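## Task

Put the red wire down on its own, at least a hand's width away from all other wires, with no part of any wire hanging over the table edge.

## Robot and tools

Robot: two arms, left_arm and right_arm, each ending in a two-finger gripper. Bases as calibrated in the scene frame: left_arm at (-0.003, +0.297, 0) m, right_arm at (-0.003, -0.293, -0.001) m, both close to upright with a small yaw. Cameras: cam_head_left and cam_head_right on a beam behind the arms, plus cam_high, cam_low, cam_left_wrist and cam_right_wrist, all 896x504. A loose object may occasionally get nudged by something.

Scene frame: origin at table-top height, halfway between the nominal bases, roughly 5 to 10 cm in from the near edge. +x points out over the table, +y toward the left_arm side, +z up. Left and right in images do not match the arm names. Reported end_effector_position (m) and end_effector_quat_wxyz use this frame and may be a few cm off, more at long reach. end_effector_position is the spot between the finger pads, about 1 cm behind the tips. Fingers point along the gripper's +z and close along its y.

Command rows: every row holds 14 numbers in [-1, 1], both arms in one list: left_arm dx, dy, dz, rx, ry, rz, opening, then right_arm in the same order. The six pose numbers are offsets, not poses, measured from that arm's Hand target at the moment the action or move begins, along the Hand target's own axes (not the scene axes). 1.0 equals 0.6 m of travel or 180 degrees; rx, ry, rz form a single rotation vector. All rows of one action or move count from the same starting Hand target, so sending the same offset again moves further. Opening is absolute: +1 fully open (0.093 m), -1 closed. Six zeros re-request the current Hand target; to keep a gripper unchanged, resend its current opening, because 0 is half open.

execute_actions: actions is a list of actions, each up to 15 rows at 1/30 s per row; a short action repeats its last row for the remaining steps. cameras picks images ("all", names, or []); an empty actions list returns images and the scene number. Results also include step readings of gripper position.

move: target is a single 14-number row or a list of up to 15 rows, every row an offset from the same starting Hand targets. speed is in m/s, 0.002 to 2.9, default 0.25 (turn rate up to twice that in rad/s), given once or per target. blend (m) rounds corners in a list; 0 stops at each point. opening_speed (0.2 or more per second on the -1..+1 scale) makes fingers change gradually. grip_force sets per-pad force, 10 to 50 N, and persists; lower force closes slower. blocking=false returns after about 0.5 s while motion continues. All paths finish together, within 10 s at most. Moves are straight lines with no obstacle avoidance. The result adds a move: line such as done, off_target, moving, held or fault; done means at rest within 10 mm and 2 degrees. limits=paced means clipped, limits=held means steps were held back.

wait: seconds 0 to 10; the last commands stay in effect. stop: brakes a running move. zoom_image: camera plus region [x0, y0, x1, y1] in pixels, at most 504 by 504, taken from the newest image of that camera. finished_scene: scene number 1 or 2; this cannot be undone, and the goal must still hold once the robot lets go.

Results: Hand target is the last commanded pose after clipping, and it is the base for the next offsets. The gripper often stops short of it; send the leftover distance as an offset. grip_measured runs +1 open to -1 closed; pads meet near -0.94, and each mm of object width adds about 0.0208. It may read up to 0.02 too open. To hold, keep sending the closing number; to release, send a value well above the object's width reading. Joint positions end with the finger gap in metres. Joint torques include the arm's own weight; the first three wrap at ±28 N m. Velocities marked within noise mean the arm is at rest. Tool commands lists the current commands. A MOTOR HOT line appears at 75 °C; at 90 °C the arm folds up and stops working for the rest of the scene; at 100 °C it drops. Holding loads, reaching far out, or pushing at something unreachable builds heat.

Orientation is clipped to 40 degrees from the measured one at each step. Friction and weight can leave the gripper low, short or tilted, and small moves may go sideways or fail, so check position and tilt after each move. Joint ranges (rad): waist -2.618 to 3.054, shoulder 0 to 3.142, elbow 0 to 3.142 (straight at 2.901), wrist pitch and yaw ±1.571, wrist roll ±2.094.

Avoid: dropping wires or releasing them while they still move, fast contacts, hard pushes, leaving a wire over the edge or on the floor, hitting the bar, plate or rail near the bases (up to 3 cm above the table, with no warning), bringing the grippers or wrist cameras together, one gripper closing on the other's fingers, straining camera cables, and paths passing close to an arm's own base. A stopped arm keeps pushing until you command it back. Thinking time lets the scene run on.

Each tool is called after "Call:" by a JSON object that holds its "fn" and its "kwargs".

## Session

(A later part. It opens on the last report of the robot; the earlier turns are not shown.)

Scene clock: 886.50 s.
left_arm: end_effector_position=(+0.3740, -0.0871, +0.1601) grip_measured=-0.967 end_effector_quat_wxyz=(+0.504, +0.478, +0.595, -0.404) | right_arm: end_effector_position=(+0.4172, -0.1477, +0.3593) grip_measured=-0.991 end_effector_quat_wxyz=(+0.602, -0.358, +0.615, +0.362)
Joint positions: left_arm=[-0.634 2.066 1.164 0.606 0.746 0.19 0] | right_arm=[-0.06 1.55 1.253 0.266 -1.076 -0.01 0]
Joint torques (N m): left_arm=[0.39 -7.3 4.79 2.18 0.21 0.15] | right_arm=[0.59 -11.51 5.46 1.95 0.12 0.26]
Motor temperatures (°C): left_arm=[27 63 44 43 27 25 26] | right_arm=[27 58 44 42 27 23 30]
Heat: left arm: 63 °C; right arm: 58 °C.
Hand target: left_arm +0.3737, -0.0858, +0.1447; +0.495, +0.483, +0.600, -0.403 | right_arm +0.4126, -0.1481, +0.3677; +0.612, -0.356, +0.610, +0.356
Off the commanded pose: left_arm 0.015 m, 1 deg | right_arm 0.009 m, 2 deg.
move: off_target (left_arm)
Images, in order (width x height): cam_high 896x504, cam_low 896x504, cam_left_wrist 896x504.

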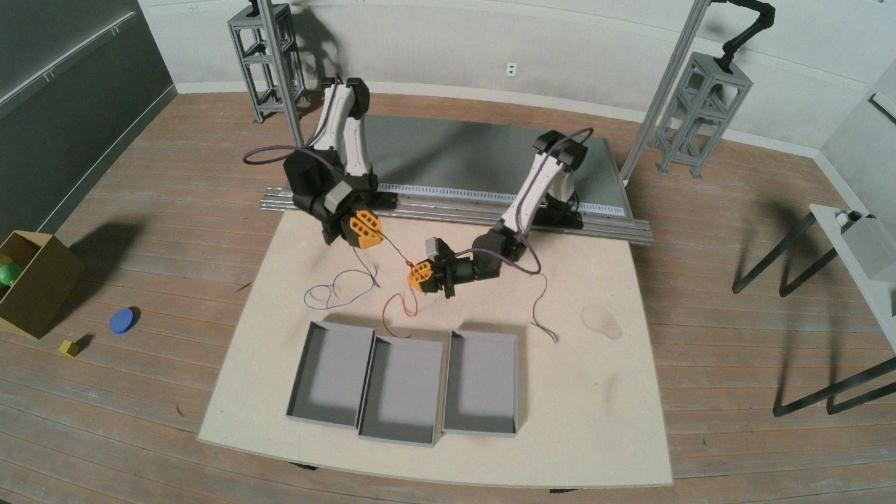

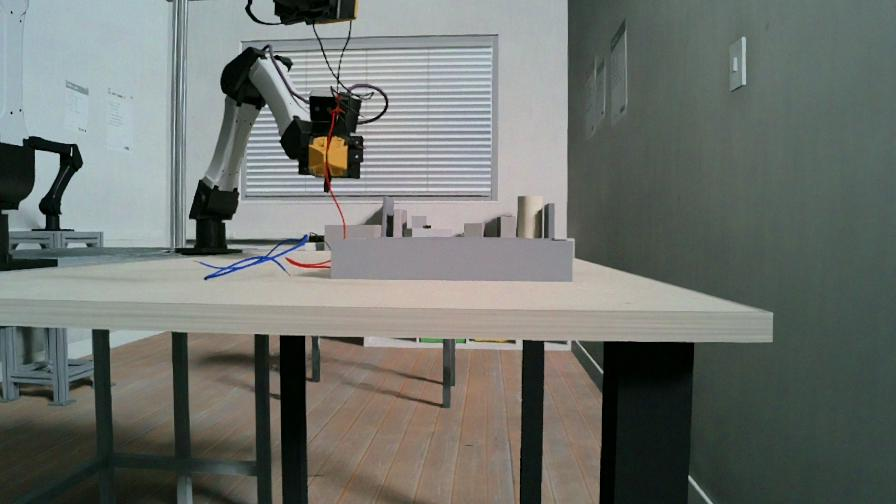

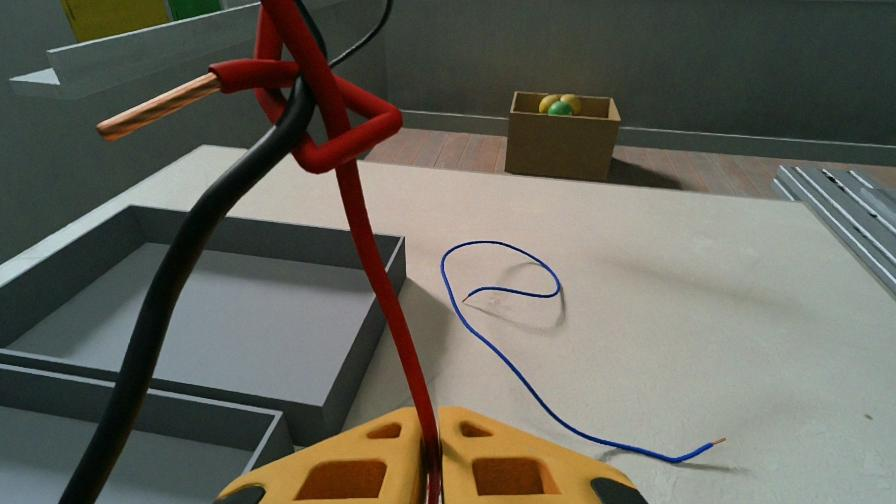

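Call:
{"fn": "move", "kwargs": {"target": [0.11,0.05,-0.1,0,0,0,-1, -0.02,-0.05,-0.1,0,0,0,-1], "speed": 0.06, "cameras": ["cam_left_wrist","cam_low","cam_high"]}}

Call:
{"fn": "zoom_image", "kwargs": {"camera": "cam_high", "region": [320, 180, 520, 320]}}

Scene clock: 890.93 s.
left_arm: end_effector_position=(+0.3820, -0.0280, +0.1589) grip_measured=-0.967 end_effector_quat_wxyz=(+0.568, +0.502, +0.518, -0.395) | right_arm: end_effector_position=(+0.4019, -0.1920, +0.3370) grip_measured=-0.991 end_effector_quat_wxyz=(+0.543, -0.334, +0.648, +0.418)
Joint positions: left_arm=[-0.485 2.076 1.02 0.903 0.934 0.271 0] | right_arm=[-0.205 1.55 1.253 0.075 -1.278 -0.03 0]
Joint torques (N m): left_arm=[3.15 -4.14 1.77 0.47 0.02 0.16] | right_arm=[-5.03 -11.99 10.41 2.75 -0.01 -0.02]
Motor temperatures (°C): left_arm=[27 62 43 42 27 25 26] | right_arm=[27 59 44 43 27 23 30]
Heat: left arm: 62 °C; right arm: 59 °C.
Hand target: left_arm +0.3877, -0.0100, +0.0909; +0.495, +0.483, +0.600, -0.403 | right_arm +0.4091, -0.2151, +0.3796; +0.612, -0.356, +0.610, +0.356
Off the commanded pose: left_arm 0.071 m, 13 deg | right_arm 0.049 m, 12 deg.
move: off_target (left_arm, right_arm)
Images, in order (width x height): cam_high 896x504, cam_low 896x504, cam_left_wrist 896x504.

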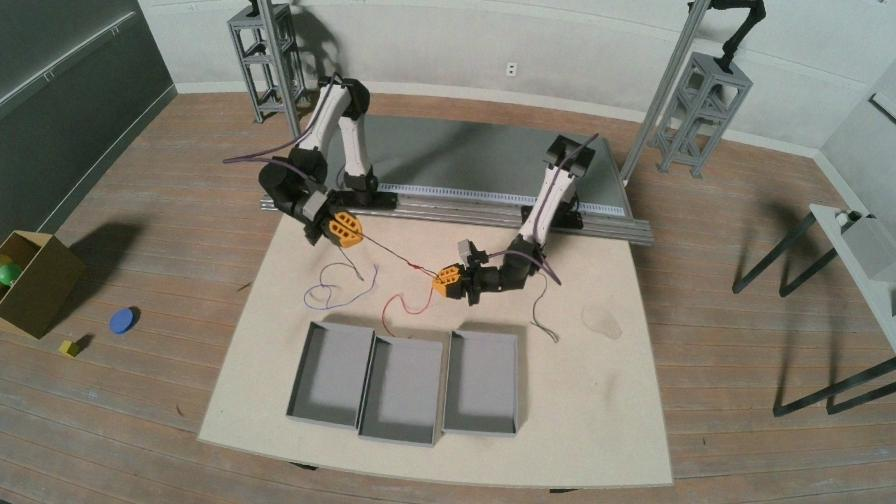

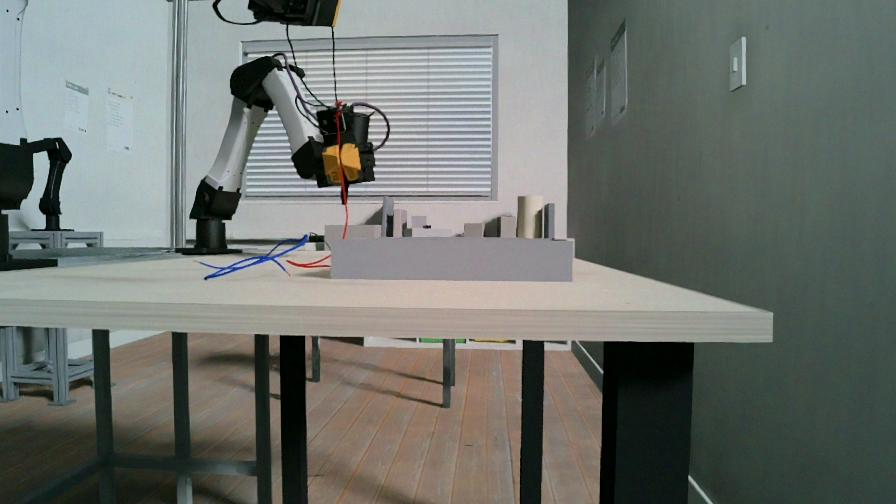

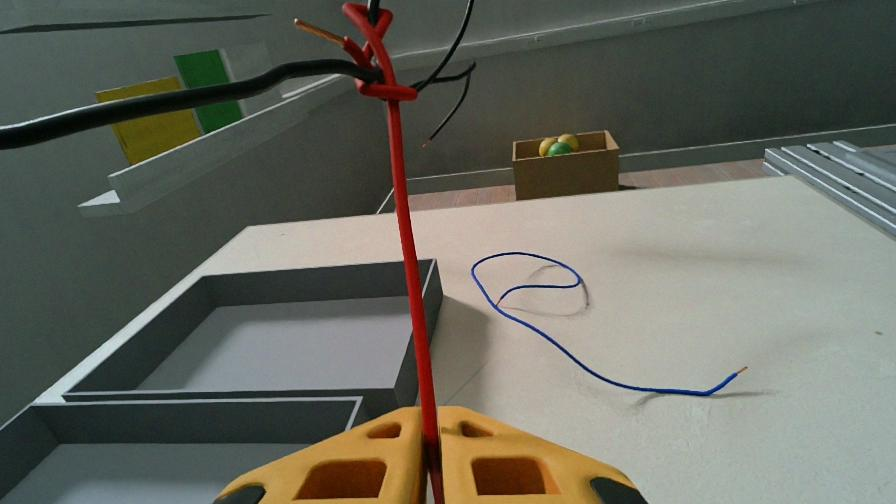

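Scaled by 2.520 from the camera's 896x504 image, which has a finer 1280x720 frame.

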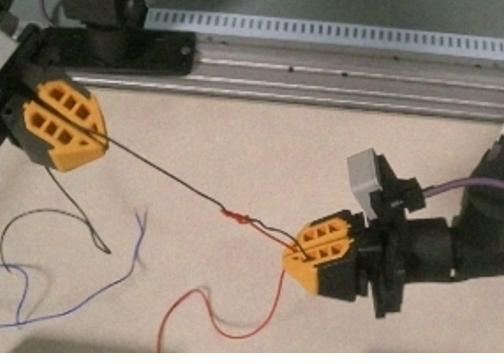

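Call:
{"fn": "move", "kwargs": {"target": [[0.0,0.0,-0.1,0,0,0,-1, 0,-0.05,-0.07,0,0,0,-1],[0.0,0.0,0.0,0,0,0,-1, 0,0,0,0,0,0,-1],[0.0,0.0,-0.12,0,0,0,-1, 0,-0.06,-0.1,0,0,0,-1]], "speed": 0.1, "blend": 0.02, "cameras": ["cam_left_wrist","cam_high"]}}

Call:
{"fn": "zoom_image", "kwargs": {"camera": "cam_high", "region": [320, 180, 520, 320]}}

Scene clock: 897.30 s.
left_arm: end_effector_position=(+0.3591, +0.0134, +0.1806) grip_measured=-0.967 end_effector_quat_wxyz=(+0.588, +0.524, +0.476, -0.391) | right_arm: end_effector_position=(+0.3851, -0.2261, +0.3234) grip_measured=-0.991 end_effector_quat_wxyz=(+0.510, -0.332, +0.641, +0.467)
Joint positions: left_arm=[-0.398 1.949 0.89 0.953 1.067 0.322 0] | right_arm=[-0.322 1.596 1.311 -0.218 -1.477 -0.235 0]
Joint torques (N m): left_arm=[8.46 -4.82 -0.88 -0.48 0.1 0.17] | right_arm=[-12.98 -10.59 14.91 2.77 -0.07 0]
Motor temperatures (°C): left_arm=[27 60 42 40 27 25 27] | right_arm=[28 59 46 45 27 23 30]
Heat: left arm: 60 °C; right arm: 59 °C.
Hand target: left_arm +0.3730, +0.0592, +0.1043; +0.495, +0.483, +0.600, -0.403 | right_arm +0.4109, -0.2851, +0.3794; +0.612, -0.356, +0.610, +0.356
Off the commanded pose: left_arm 0.090 m, 18 deg | right_arm 0.085 m, 18 deg.
move: off_target (left_arm, right_arm)
Images, in order (width x height): cam_high 896x504, cam_left_wrist 896x504.

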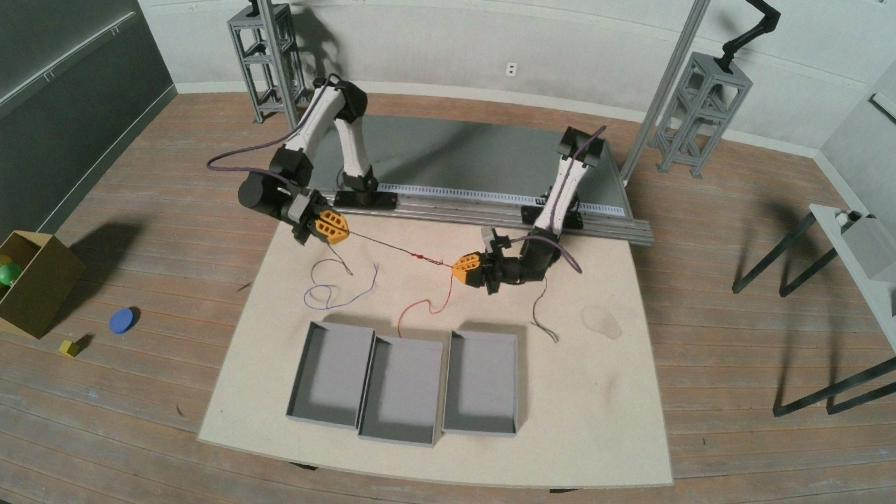

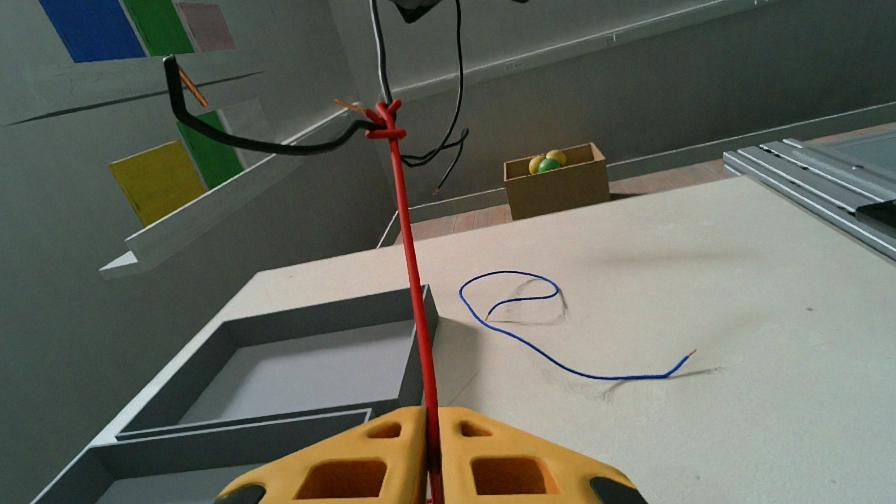

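Scaled by 2.520 from the camera's 896x504 image, which has a finer 1280x720 frame.

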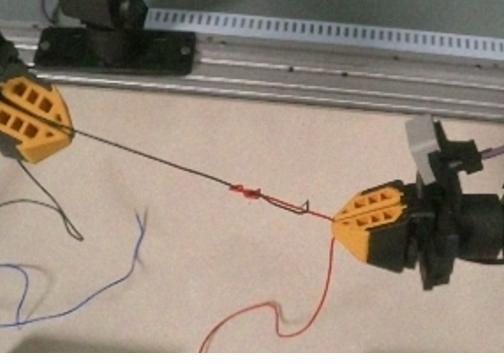

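Call:
{"fn": "move", "kwargs": {"target": [[0.0,0.0,-0.12,0,0,0,-1, 0,-0.06,-0.1,0,0,0,-1]], "speed": 0.1, "cameras": ["cam_left_wrist","cam_high"]}}

Call:
{"fn": "zoom_image", "kwargs": {"camera": "cam_high", "region": [320, 180, 520, 320]}}

Call:
{"fn": "zoom_image", "kwargs": {"camera": "cam_left_wrist", "region": [130, 30, 480, 300]}}

Scene clock: 902.37 s.
left_arm: end_effector_position=(+0.3510, +0.1279, +0.0950) grip_measured=-0.972 end_effector_quat_wxyz=(+0.469, +0.464, +0.623, -0.419) | right_arm: end_effector_position=(+0.4117, -0.3529, +0.3741) grip_measured=-0.991 end_effector_quat_wxyz=(+0.616, -0.334, +0.625, +0.343)
Joint positions: left_arm=[-0.088 1.9 0.826 0.234 1.219 0.705 0] | right_arm=[-0.609 1.734 1.607 -0.26 -1.554 -0.368 0]
Joint torques (N m): left_arm=[-0.03 -9.95 6.64 1.44 0.53 0.17] | right_arm=[0.03 -9.44 8.58 1.52 -0.4 0.15]
Motor temperatures (°C): left_arm=[27 59 41 39 28 25 27] | right_arm=[29 59 50 45 27 23 30]
Heat: left arm: 59 °C; right arm: 59 °C.
Hand target: left_arm +0.3582, +0.1284, +0.1177; +0.495, +0.483, +0.600, -0.403 | right_arm +0.4126, -0.3550, +0.3795; +0.612, -0.356, +0.610, +0.356
Off the commanded pose: left_arm 0.024 m, 5 deg | right_arm 0.006 m, 3 deg.
joint sent to its limit (right arm) — joint 5 (wrist yaw), lower limit. The joint targets are off in orientation, not in position.
move: off_target (left_arm, right_arm)
Images, in order (width x height): cam_high 896x504, cam_left_wrist 896x504.

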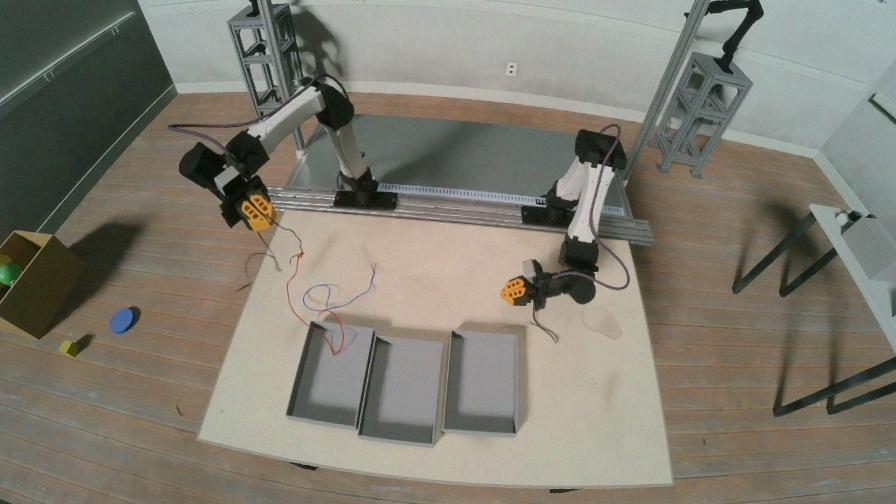

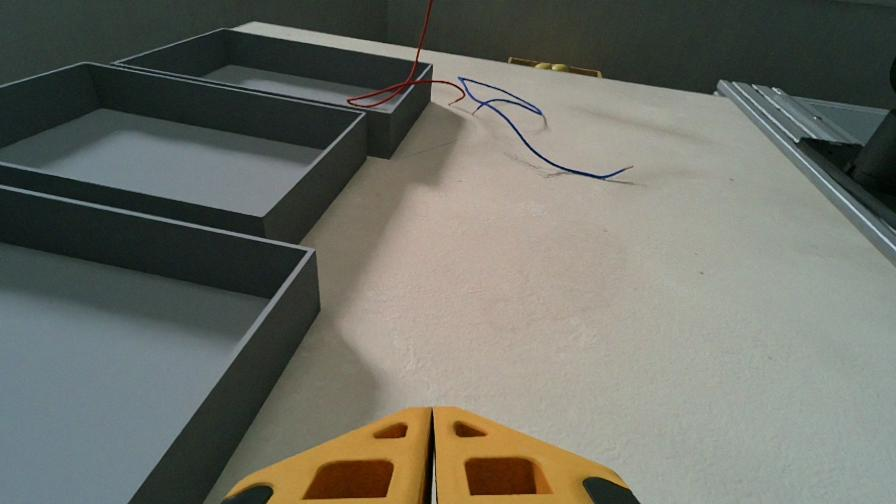

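Scaled by 2.520 from the camera's 896x504 image, which has a finer 1280x720 frame.

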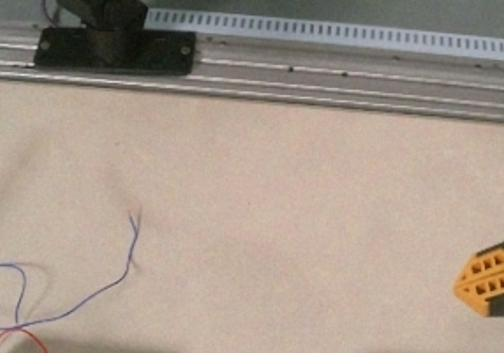

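Scaled by 1.440 from the camera's 896x504 image, which has a finer 1280x720 frame.

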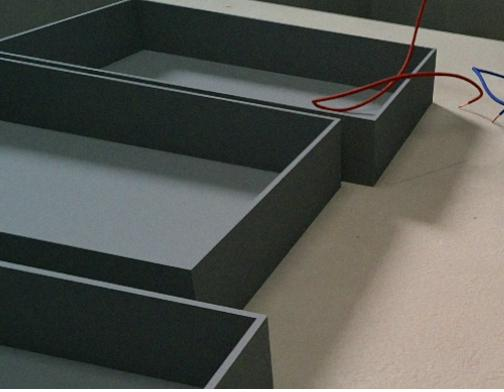

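Call:
{"fn": "move", "kwargs": {"target": [-0.248,0.07,0.121,0,0,0,0.0, 0.0,0.1,0.295,0,0,0,-1], "speed": 0.2}}

Call:
{"fn": "wait", "kwargs": {"seconds": 0.7, "cameras": ["cam_left_wrist","cam_low","cam_high"]}}

Call:
{"fn": "zoom_image", "kwargs": {"camera": "cam_high", "region": [320, 180, 520, 320]}}

Call:
{"fn": "zoom_image", "kwargs": {"camera": "cam_low", "region": [230, 0, 430, 180]}}

Scene clock: 911.43 s.
left_arm: end_effector_position=(+0.4155, +0.0449, +0.2454) grip_measured=-0.002 end_effector_quat_wxyz=(+0.491, +0.481, +0.602, -0.405) | right_arm: end_effector_position=(+0.4508, -0.1704, +0.3765) grip_measured=-0.991 end_effector_quat_wxyz=(+0.607, -0.363, +0.609, +0.360)
Joint positions: left_arm=[-0.303 1.865 1.355 0.006 1.056 0.416 0.045] | right_arm=[-0.121 1.681 1.447 0.221 -1.141 -0.011 0]
Joint torques (N m): left_arm=[-0.7 -7.05 8.53 1.86 0.18 -0.1] | right_arm=[0.4 -12.63 5.22 1.86 0.05 0.24]
Motor temperatures (°C): left_arm=[27 60 41 39 28 25 26] | right_arm=[28 58 50 43 27 23 30]
Heat: left arm: 60 °C; right arm: 58 °C.
Hand target: left_arm +0.4207, +0.0406, +0.2502; +0.495, +0.483, +0.600, -0.403 | right_arm +0.4477, -0.1714, +0.3797; +0.612, -0.356, +0.610, +0.356
Off the commanded pose: left_arm 0.008 m, 1 deg | right_arm 0.005 m, 1 deg.
move: done

Scene clock: 912.13 s.
left_arm: end_effector_position=(+0.4155, +0.0449, +0.2454) grip_measured=-0.002 end_effector_quat_wxyz=(+0.491, +0.481, +0.603, -0.405) | right_arm: end_effector_position=(+0.4508, -0.1705, +0.3765) grip_measured=-0.991 end_effector_quat_wxyz=(+0.607, -0.362, +0.609, +0.360)
Joint positions: left_arm=[-0.303 1.865 1.355 0.006 1.056 0.416 0.045] | right_arm=[-0.121 1.681 1.447 0.222 -1.14 -0.011 0]
Joint torques (N m): left_arm=[-0.68 -7.12 8.53 1.87 0.19 -0.09] | right_arm=[0.35 -12.34 5.35 1.82 0.07 0.19]
Motor temperatures (°C): left_arm=[27 59 41 39 28 25 26] | right_arm=[28 58 49 43 27 23 30]
Heat: left arm: 59 °C; right arm: 58 °C.
Hand target: left_arm +0.4207, +0.0406, +0.2501; +0.495, +0.483, +0.600, -0.403 | right_arm +0.4477, -0.1714, +0.3797; +0.612, -0.356, +0.610, +0.356
Tool commands: left_gripper/opening=+0.0 right_gripper/opening=-1.0
Off the commanded pose: left_arm 0.008 m, 1 deg | right_arm 0.005 m, 1 deg.
wait: 0.70 s; at rest by 0.17 s
Images, in order (width x height): cam_high 896x504, cam_low 896x504, cam_left_wrist 896x504.

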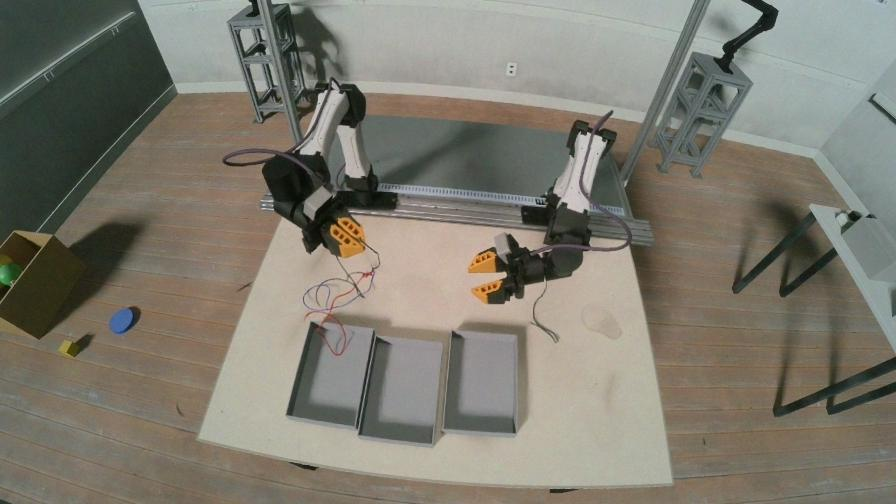

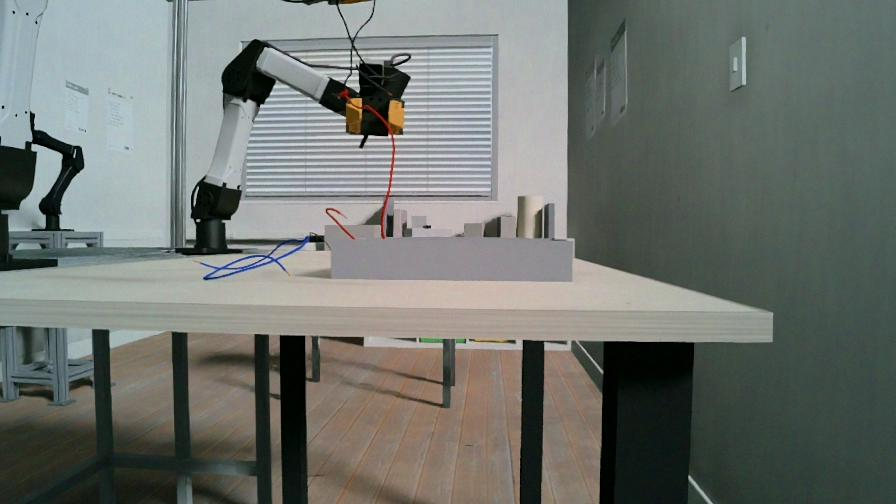

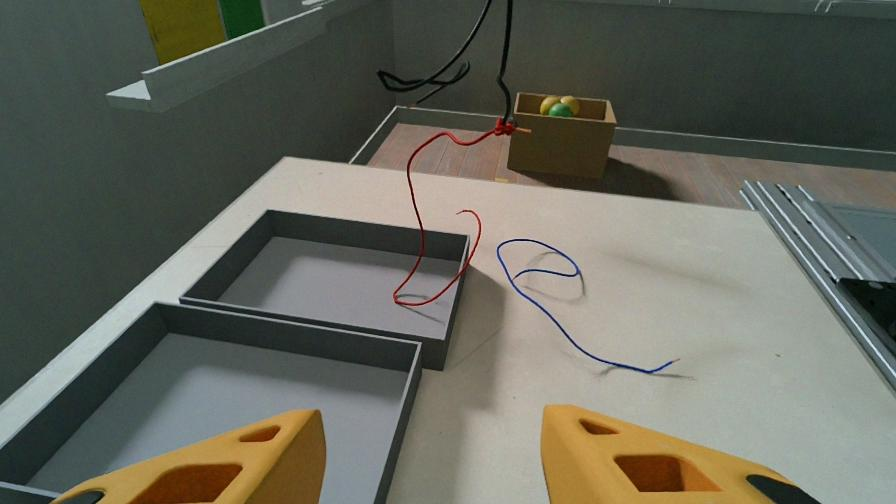

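Scaled by 2.520 from the camera's 896x504 image, which has a finer 1280x720 frame.

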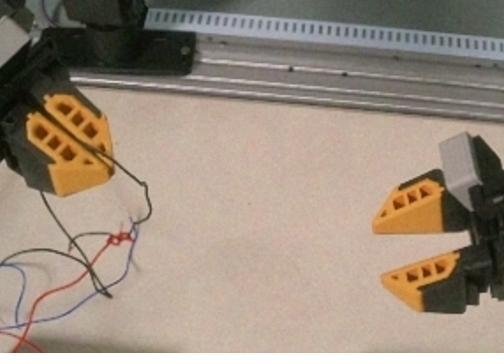

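Scaled by 2.520 from the camera's 896x504 image, which has a finer 1280x720 frame.

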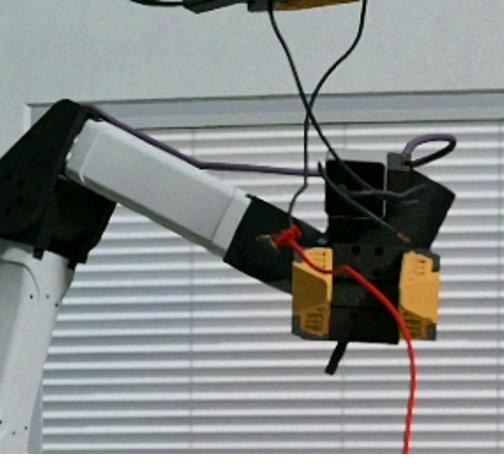

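Call:
{"fn": "zoom_image", "kwargs": {"camera": "cam_left_wrist", "region": [450, 60, 570, 160]}}

Scaled by 4.200 from the camera's 896x504 image, which has a finer 1280x720 frame.

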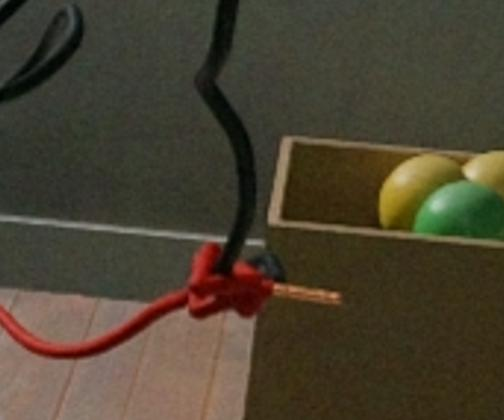

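Call:
{"fn": "move", "kwargs": {"target": [0,0,0,0,0,0,0.1, 0.0,0.084,0.144,0,0,0,-1], "speed": 0.15}}

Call:
{"fn": "wait", "kwargs": {"seconds": 0.7, "cameras": ["cam_left_wrist","cam_low","cam_high"]}}

Call:
{"fn": "zoom_image", "kwargs": {"camera": "cam_high", "region": [320, 180, 520, 320]}}

Call:
{"fn": "zoom_image", "kwargs": {"camera": "cam_low", "region": [230, 0, 430, 180]}}

Scene clock: 921.73 s.
left_arm: end_effector_position=(+0.4155, +0.0449, +0.2454) grip_measured=+0.098 end_effector_quat_wxyz=(+0.491, +0.481, +0.603, -0.405) | right_arm: end_effector_position=(+0.4442, -0.0702, +0.3742) grip_measured=-0.991 end_effector_quat_wxyz=(+0.605, -0.363, +0.610, +0.360)
Joint positions: left_arm=[-0.303 1.865 1.355 0.006 1.056 0.416 0.05] | right_arm=[0.147 1.681 1.442 0.223 -0.872 -0.01 0]
Joint torques (N m): left_arm=[-0.68 -7.12 8.54 1.86 0.18 -0.1] | right_arm=[0.28 -10.92 7.47 2 0.13 0.27]
Motor temperatures (°C): left_arm=[27 58 42 40 28 25 26] | right_arm=[28 60 48 42 27 23 30]
Heat: left arm: 58 °C; right arm: 60 °C.
Hand target: left_arm +0.4207, +0.0406, +0.2502; +0.495, +0.483, +0.600, -0.403 | right_arm +0.4464, -0.0714, +0.3798; +0.612, -0.356, +0.610, +0.356
Off the commanded pose: left_arm 0.008 m, 1 deg | right_arm 0.006 m, 1 deg.
move: done

Scene clock: 922.43 s.
left_arm: end_effector_position=(+0.4155, +0.0449, +0.2454) grip_measured=+0.098 end_effector_quat_wxyz=(+0.491, +0.481, +0.603, -0.405) | right_arm: end_effector_position=(+0.4442, -0.0702, +0.3742) grip_measured=-0.991 end_effector_quat_wxyz=(+0.605, -0.363, +0.611, +0.360)
Joint positions: left_arm=[-0.303 1.865 1.355 0.006 1.056 0.416 0.05] | right_arm=[0.147 1.681 1.442 0.223 -0.871 -0.01 0]
Joint torques (N m): left_arm=[-0.68 -7.12 8.49 1.86 0.2 -0.07] | right_arm=[0.29 -10.77 7.3 2 0.13 0.29]
Motor temperatures (°C): left_arm=[27 58 43 40 28 25 26] | right_arm=[28 60 47 42 27 23 30]
Heat: left arm: 58 °C; right arm: 60 °C.
Hand target: left_arm +0.4207, +0.0406, +0.2502; +0.495, +0.483, +0.600, -0.403 | right_arm +0.4464, -0.0714, +0.3798; +0.612, -0.356, +0.610, +0.356
Tool commands: left_gripper/opening=+0.1 right_gripper/opening=-1.0
Off the commanded pose: left_arm 0.008 m, 1 deg | right_arm 0.006 m, 1 deg.
wait: 0.70 s; at rest by 0.17 s
Images, in order (width x height): cam_high 896x504, cam_low 896x504, cam_left_wrist 896x504.

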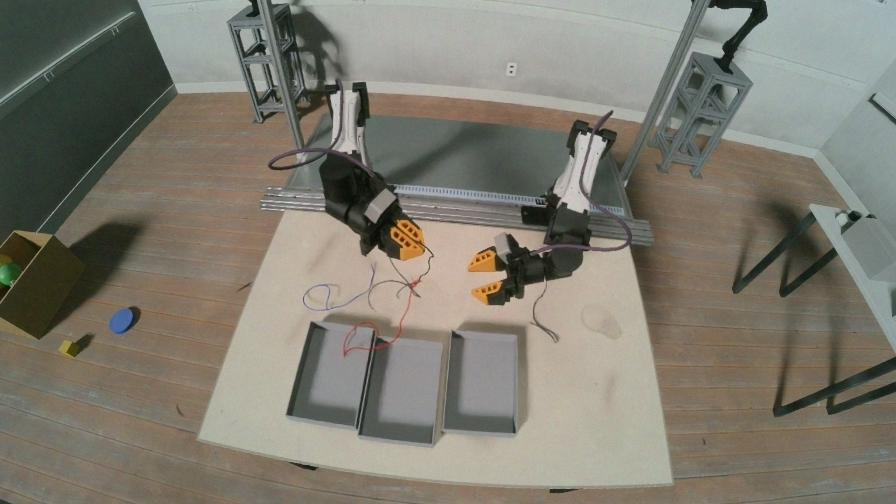

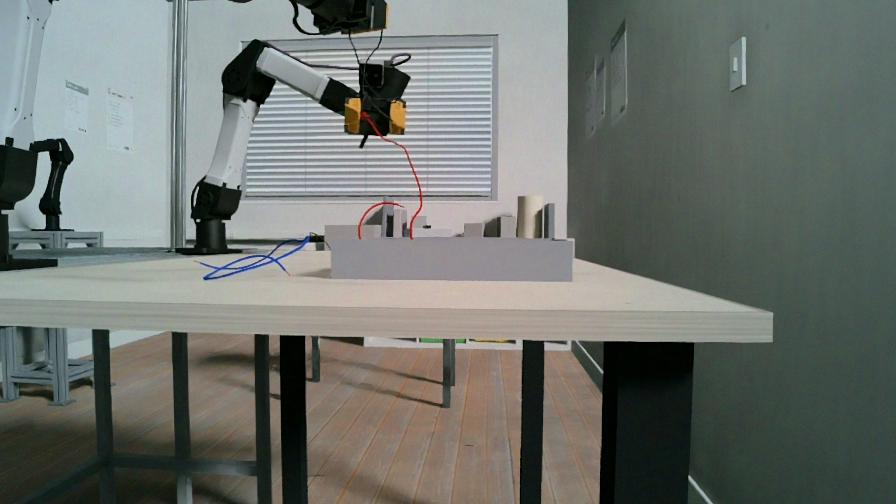

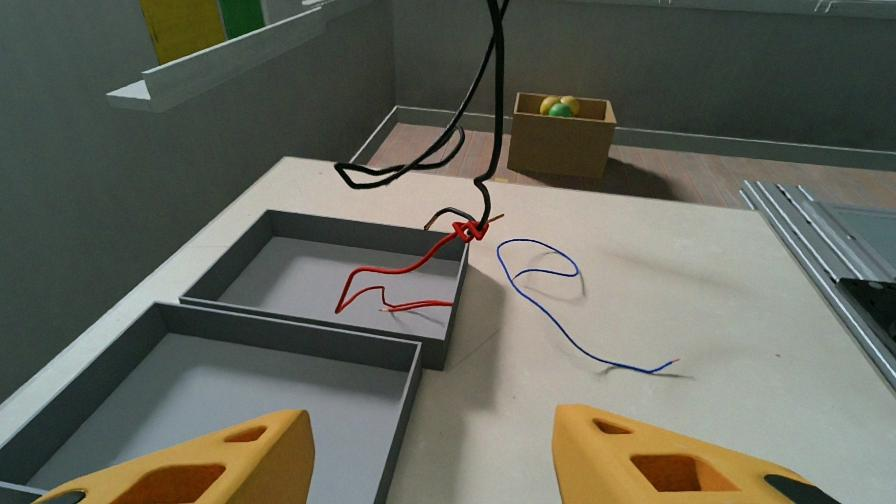

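Scaled by 2.520 from the camera's 896x504 image, which has a finer 1280x720 frame.

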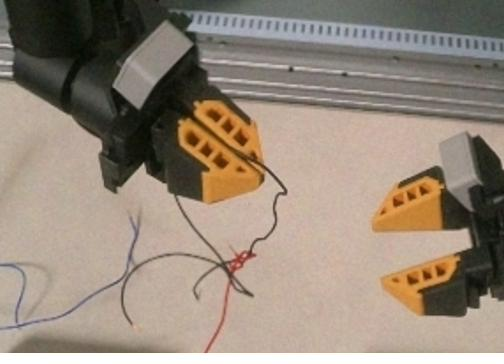

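Scaled by 2.520 from the camera's 896x504 image, which has a finer 1280x720 frame.

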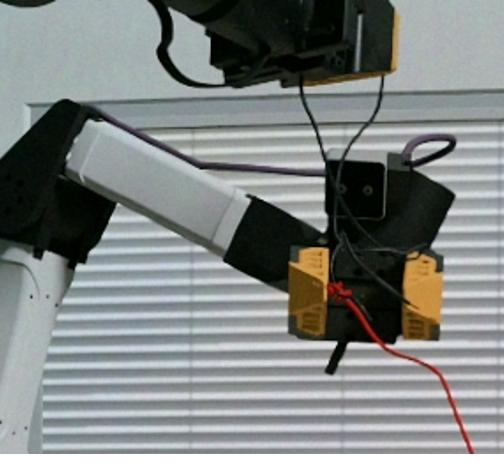

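Call:
{"fn": "move", "kwargs": {"target": [[-0.07,-0.037,0.06,0,0,0,-0.2, 0,0,0,0,0,0,-1],[-0.07,-0.037,0.18,0,0,0,-0.2, 0,0,0,0,0,0,-1]], "speed": 0.12, "cameras": ["cam_left_wrist","cam_low","cam_high"]}}

Call:
{"fn": "zoom_image", "kwargs": {"camera": "cam_high", "region": [350, 200, 490, 310]}}

Call:
{"fn": "zoom_image", "kwargs": {"camera": "cam_low", "region": [260, 20, 460, 180]}}

Scene clock: 933.00 s.
left_arm: end_effector_position=(+0.4175, -0.0686, +0.2622) grip_measured=-0.198 end_effector_quat_wxyz=(+0.480, +0.482, +0.610, -0.405) | right_arm: end_effector_position=(+0.4442, -0.0702, +0.3742) grip_measured=-0.991 end_effector_quat_wxyz=(+0.605, -0.363, +0.611, +0.360)
Joint positions: left_arm=[-0.55 2.017 1.598 0.027 0.83 0.25 0.036] | right_arm=[0.147 1.681 1.442 0.223 -0.871 -0.01 0]
Joint torques (N m): left_arm=[-0.68 -8.21 8.94 2.37 0.09 -0.11] | right_arm=[0.31 -10.67 7.64 1.95 0.14 0.3]
Motor temperatures (°C): left_arm=[27 56 44 41 27 25 26] | right_arm=[28 60 46 43 27 23 30]
Heat: left arm: 56 °C; right arm: 60 °C.
Hand target: left_arm +0.4230, -0.0754, +0.2716; +0.495, +0.483, +0.600, -0.403 | right_arm +0.4464, -0.0714, +0.3798; +0.612, -0.356, +0.610, +0.356
Off the commanded pose: left_arm 0.013 m, 2 deg | right_arm 0.006 m, 1 deg.
move: off_target (left_arm)
Images, in order (width x height): cam_high 896x504, cam_low 896x504, cam_left_wrist 896x504.

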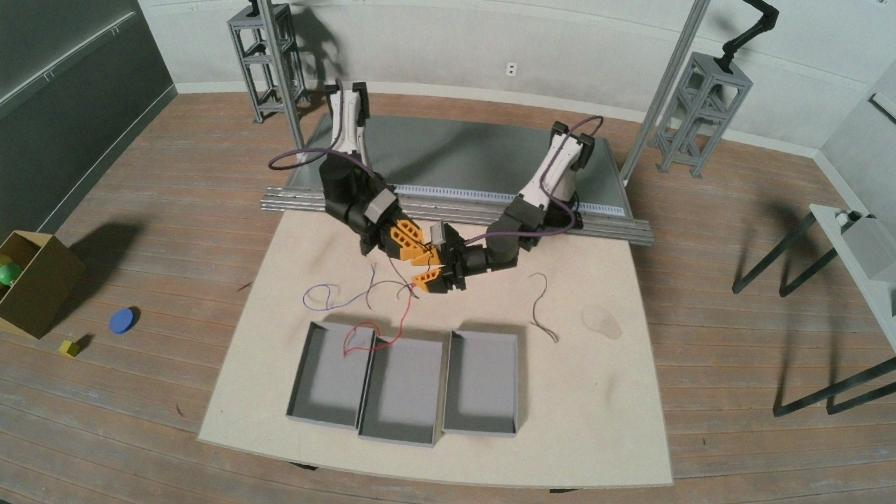

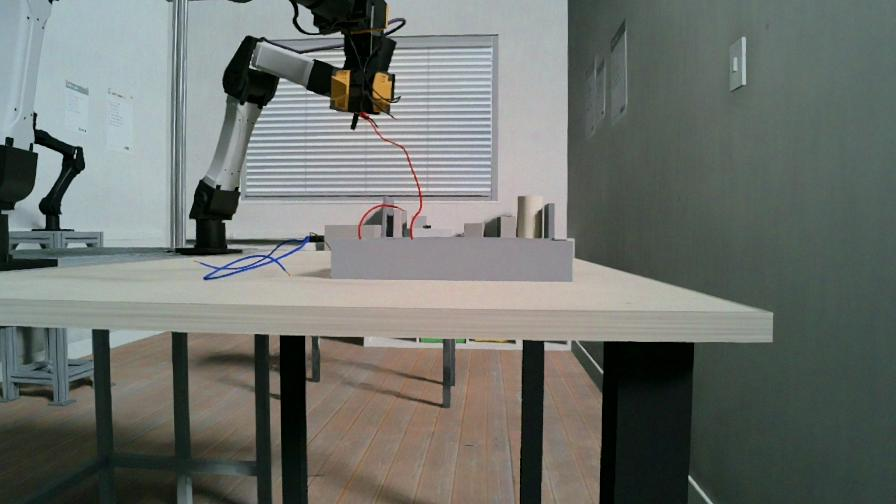

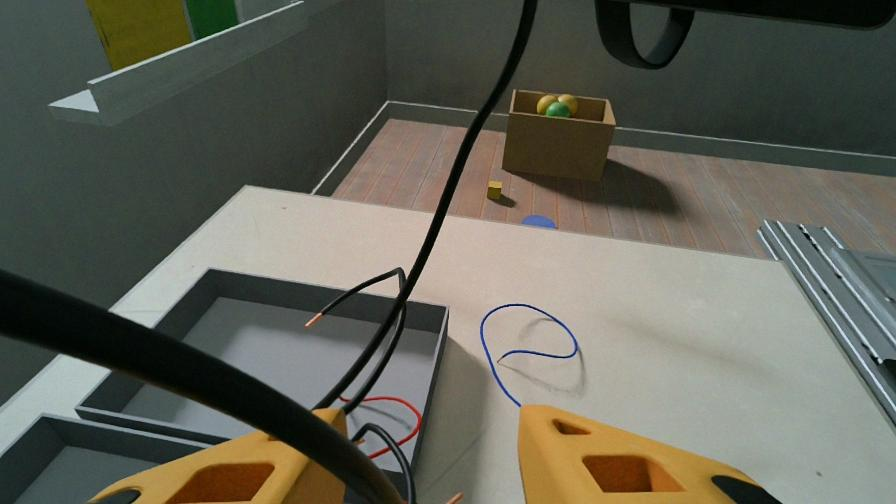

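Scaled by 3.600 from the camera's 896x504 image, which has a finer 1280x720 frame.

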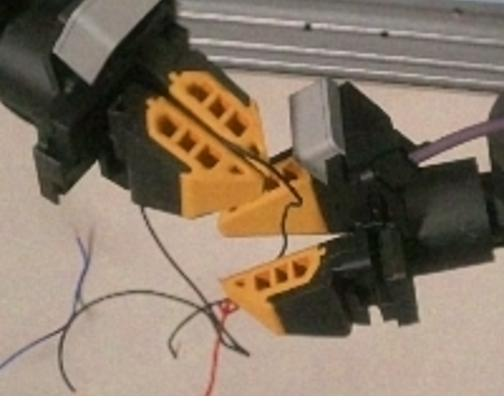

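Scaled by 2.520 from the camera's 896x504 image, which has a finer 1280x720 frame.

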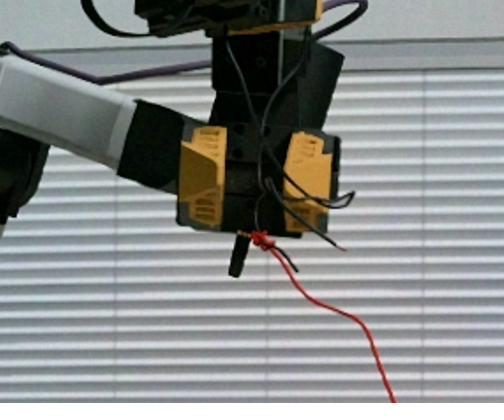

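Call:
{"fn": "move", "kwargs": {"target": [[0,0,0,0,0,0,-0.87, 0,0,0,0,0,0,-1],[0.1,0.0,0.0,0,0,0,-0.87, 0,0,0,0,0,0,-1]], "speed": 0.06, "opening_speed": 1, "cameras": ["cam_left_wrist","cam_low","cam_high"]}}

Call:
{"fn": "zoom_image", "kwargs": {"camera": "cam_high", "region": [350, 200, 490, 310]}}

Call:
{"fn": "zoom_image", "kwargs": {"camera": "cam_low", "region": [260, 20, 460, 180]}}

Scene clock: 940.00 s.
left_arm: end_effector_position=(+0.4212, -0.0634, +0.2418) grip_measured=-0.867 end_effector_quat_wxyz=(+0.524, +0.484, +0.580, -0.394) | right_arm: end_effector_position=(+0.4441, -0.0704, +0.3654) grip_measured=-0.991 end_effector_quat_wxyz=(+0.589, -0.357, +0.627, +0.365)
Joint positions: left_arm=[-0.538 2.025 1.447 0.294 0.831 0.25 0.004] | right_arm=[0.147 1.681 1.442 0.175 -0.87 -0.01 0]
Joint torques (N m): left_arm=[0.01 -6.94 4.85 1.79 0.24 -0.01] | right_arm=[0.47 -10.77 7.38 2.5 0.11 0.24]
Motor temperatures (°C): left_arm=[27 56 45 42 27 25 26] | right_arm=[27 60 46 43 27 23 30]
Heat: left arm: 56 °C; right arm: 60 °C.
Hand target: left_arm +0.4204, -0.0646, +0.2124; +0.495, +0.483, +0.600, -0.403 | right_arm +0.4464, -0.0714, +0.3797; +0.612, -0.356, +0.610, +0.356
Off the commanded pose: left_arm 0.029 m, 4 deg | right_arm 0.015 m, 3 deg.
move: off_target (left_arm, right_arm)
Images, in order (width x height): cam_high 896x504, cam_low 896x504, cam_left_wrist 896x504.

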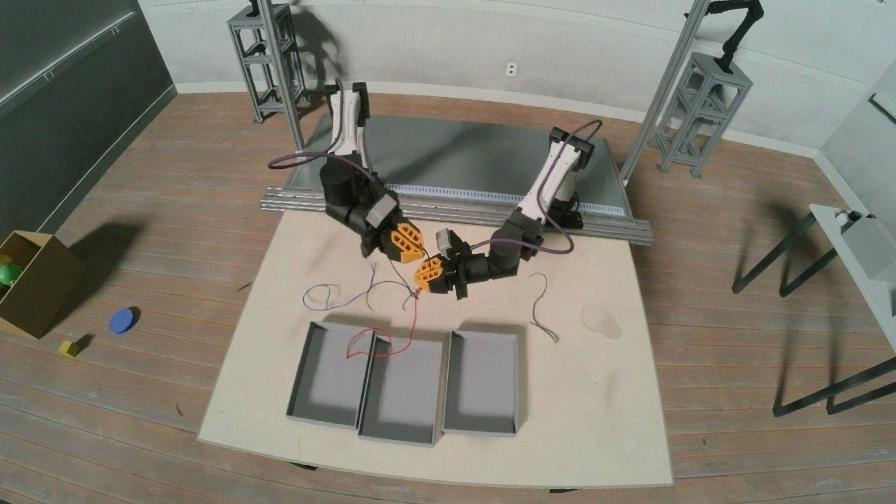

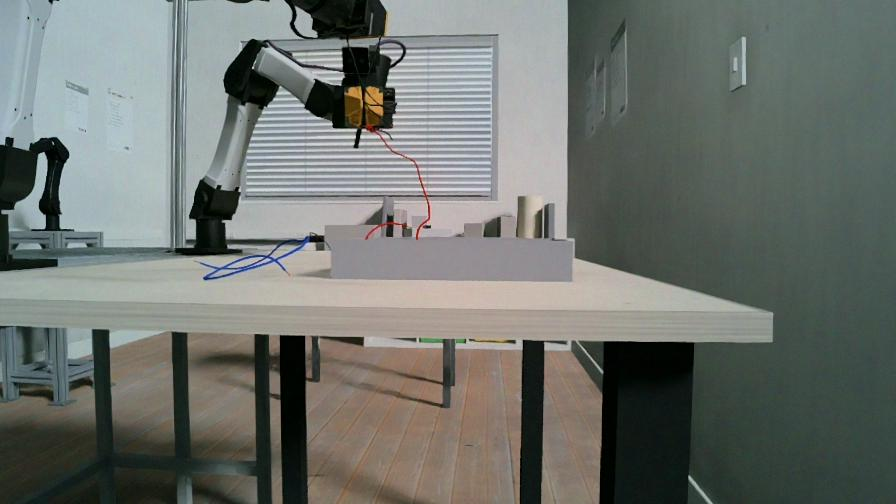

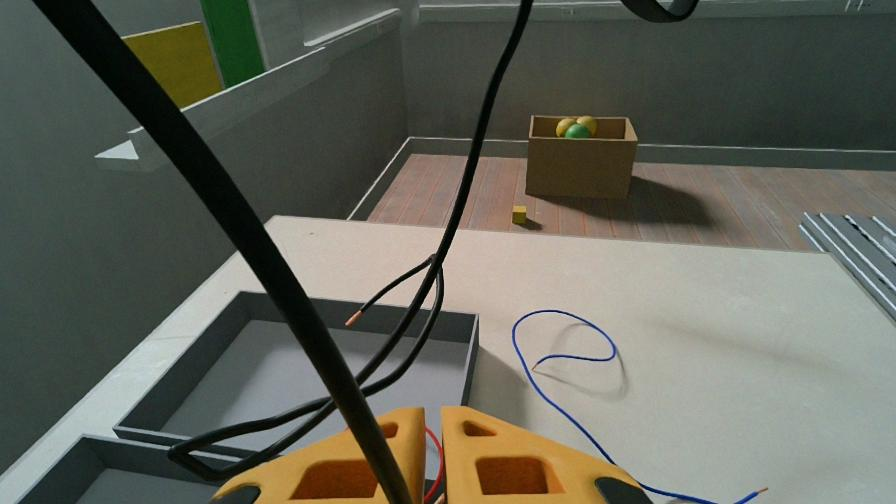

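Scaled by 3.600 from the camera's 896x504 image, which has a finer 1280x720 frame.

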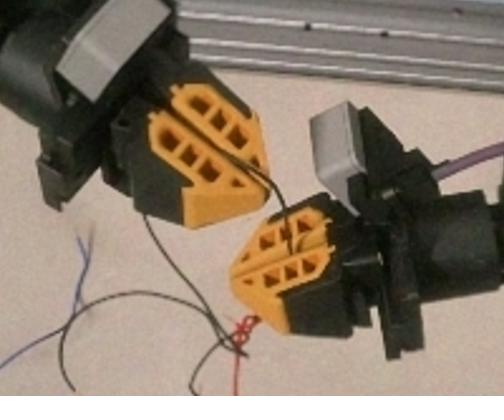

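Scaled by 2.520 from the camera's 896x504 image, which has a finer 1280x720 frame.

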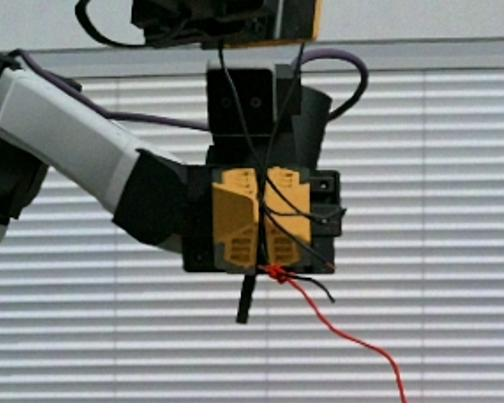

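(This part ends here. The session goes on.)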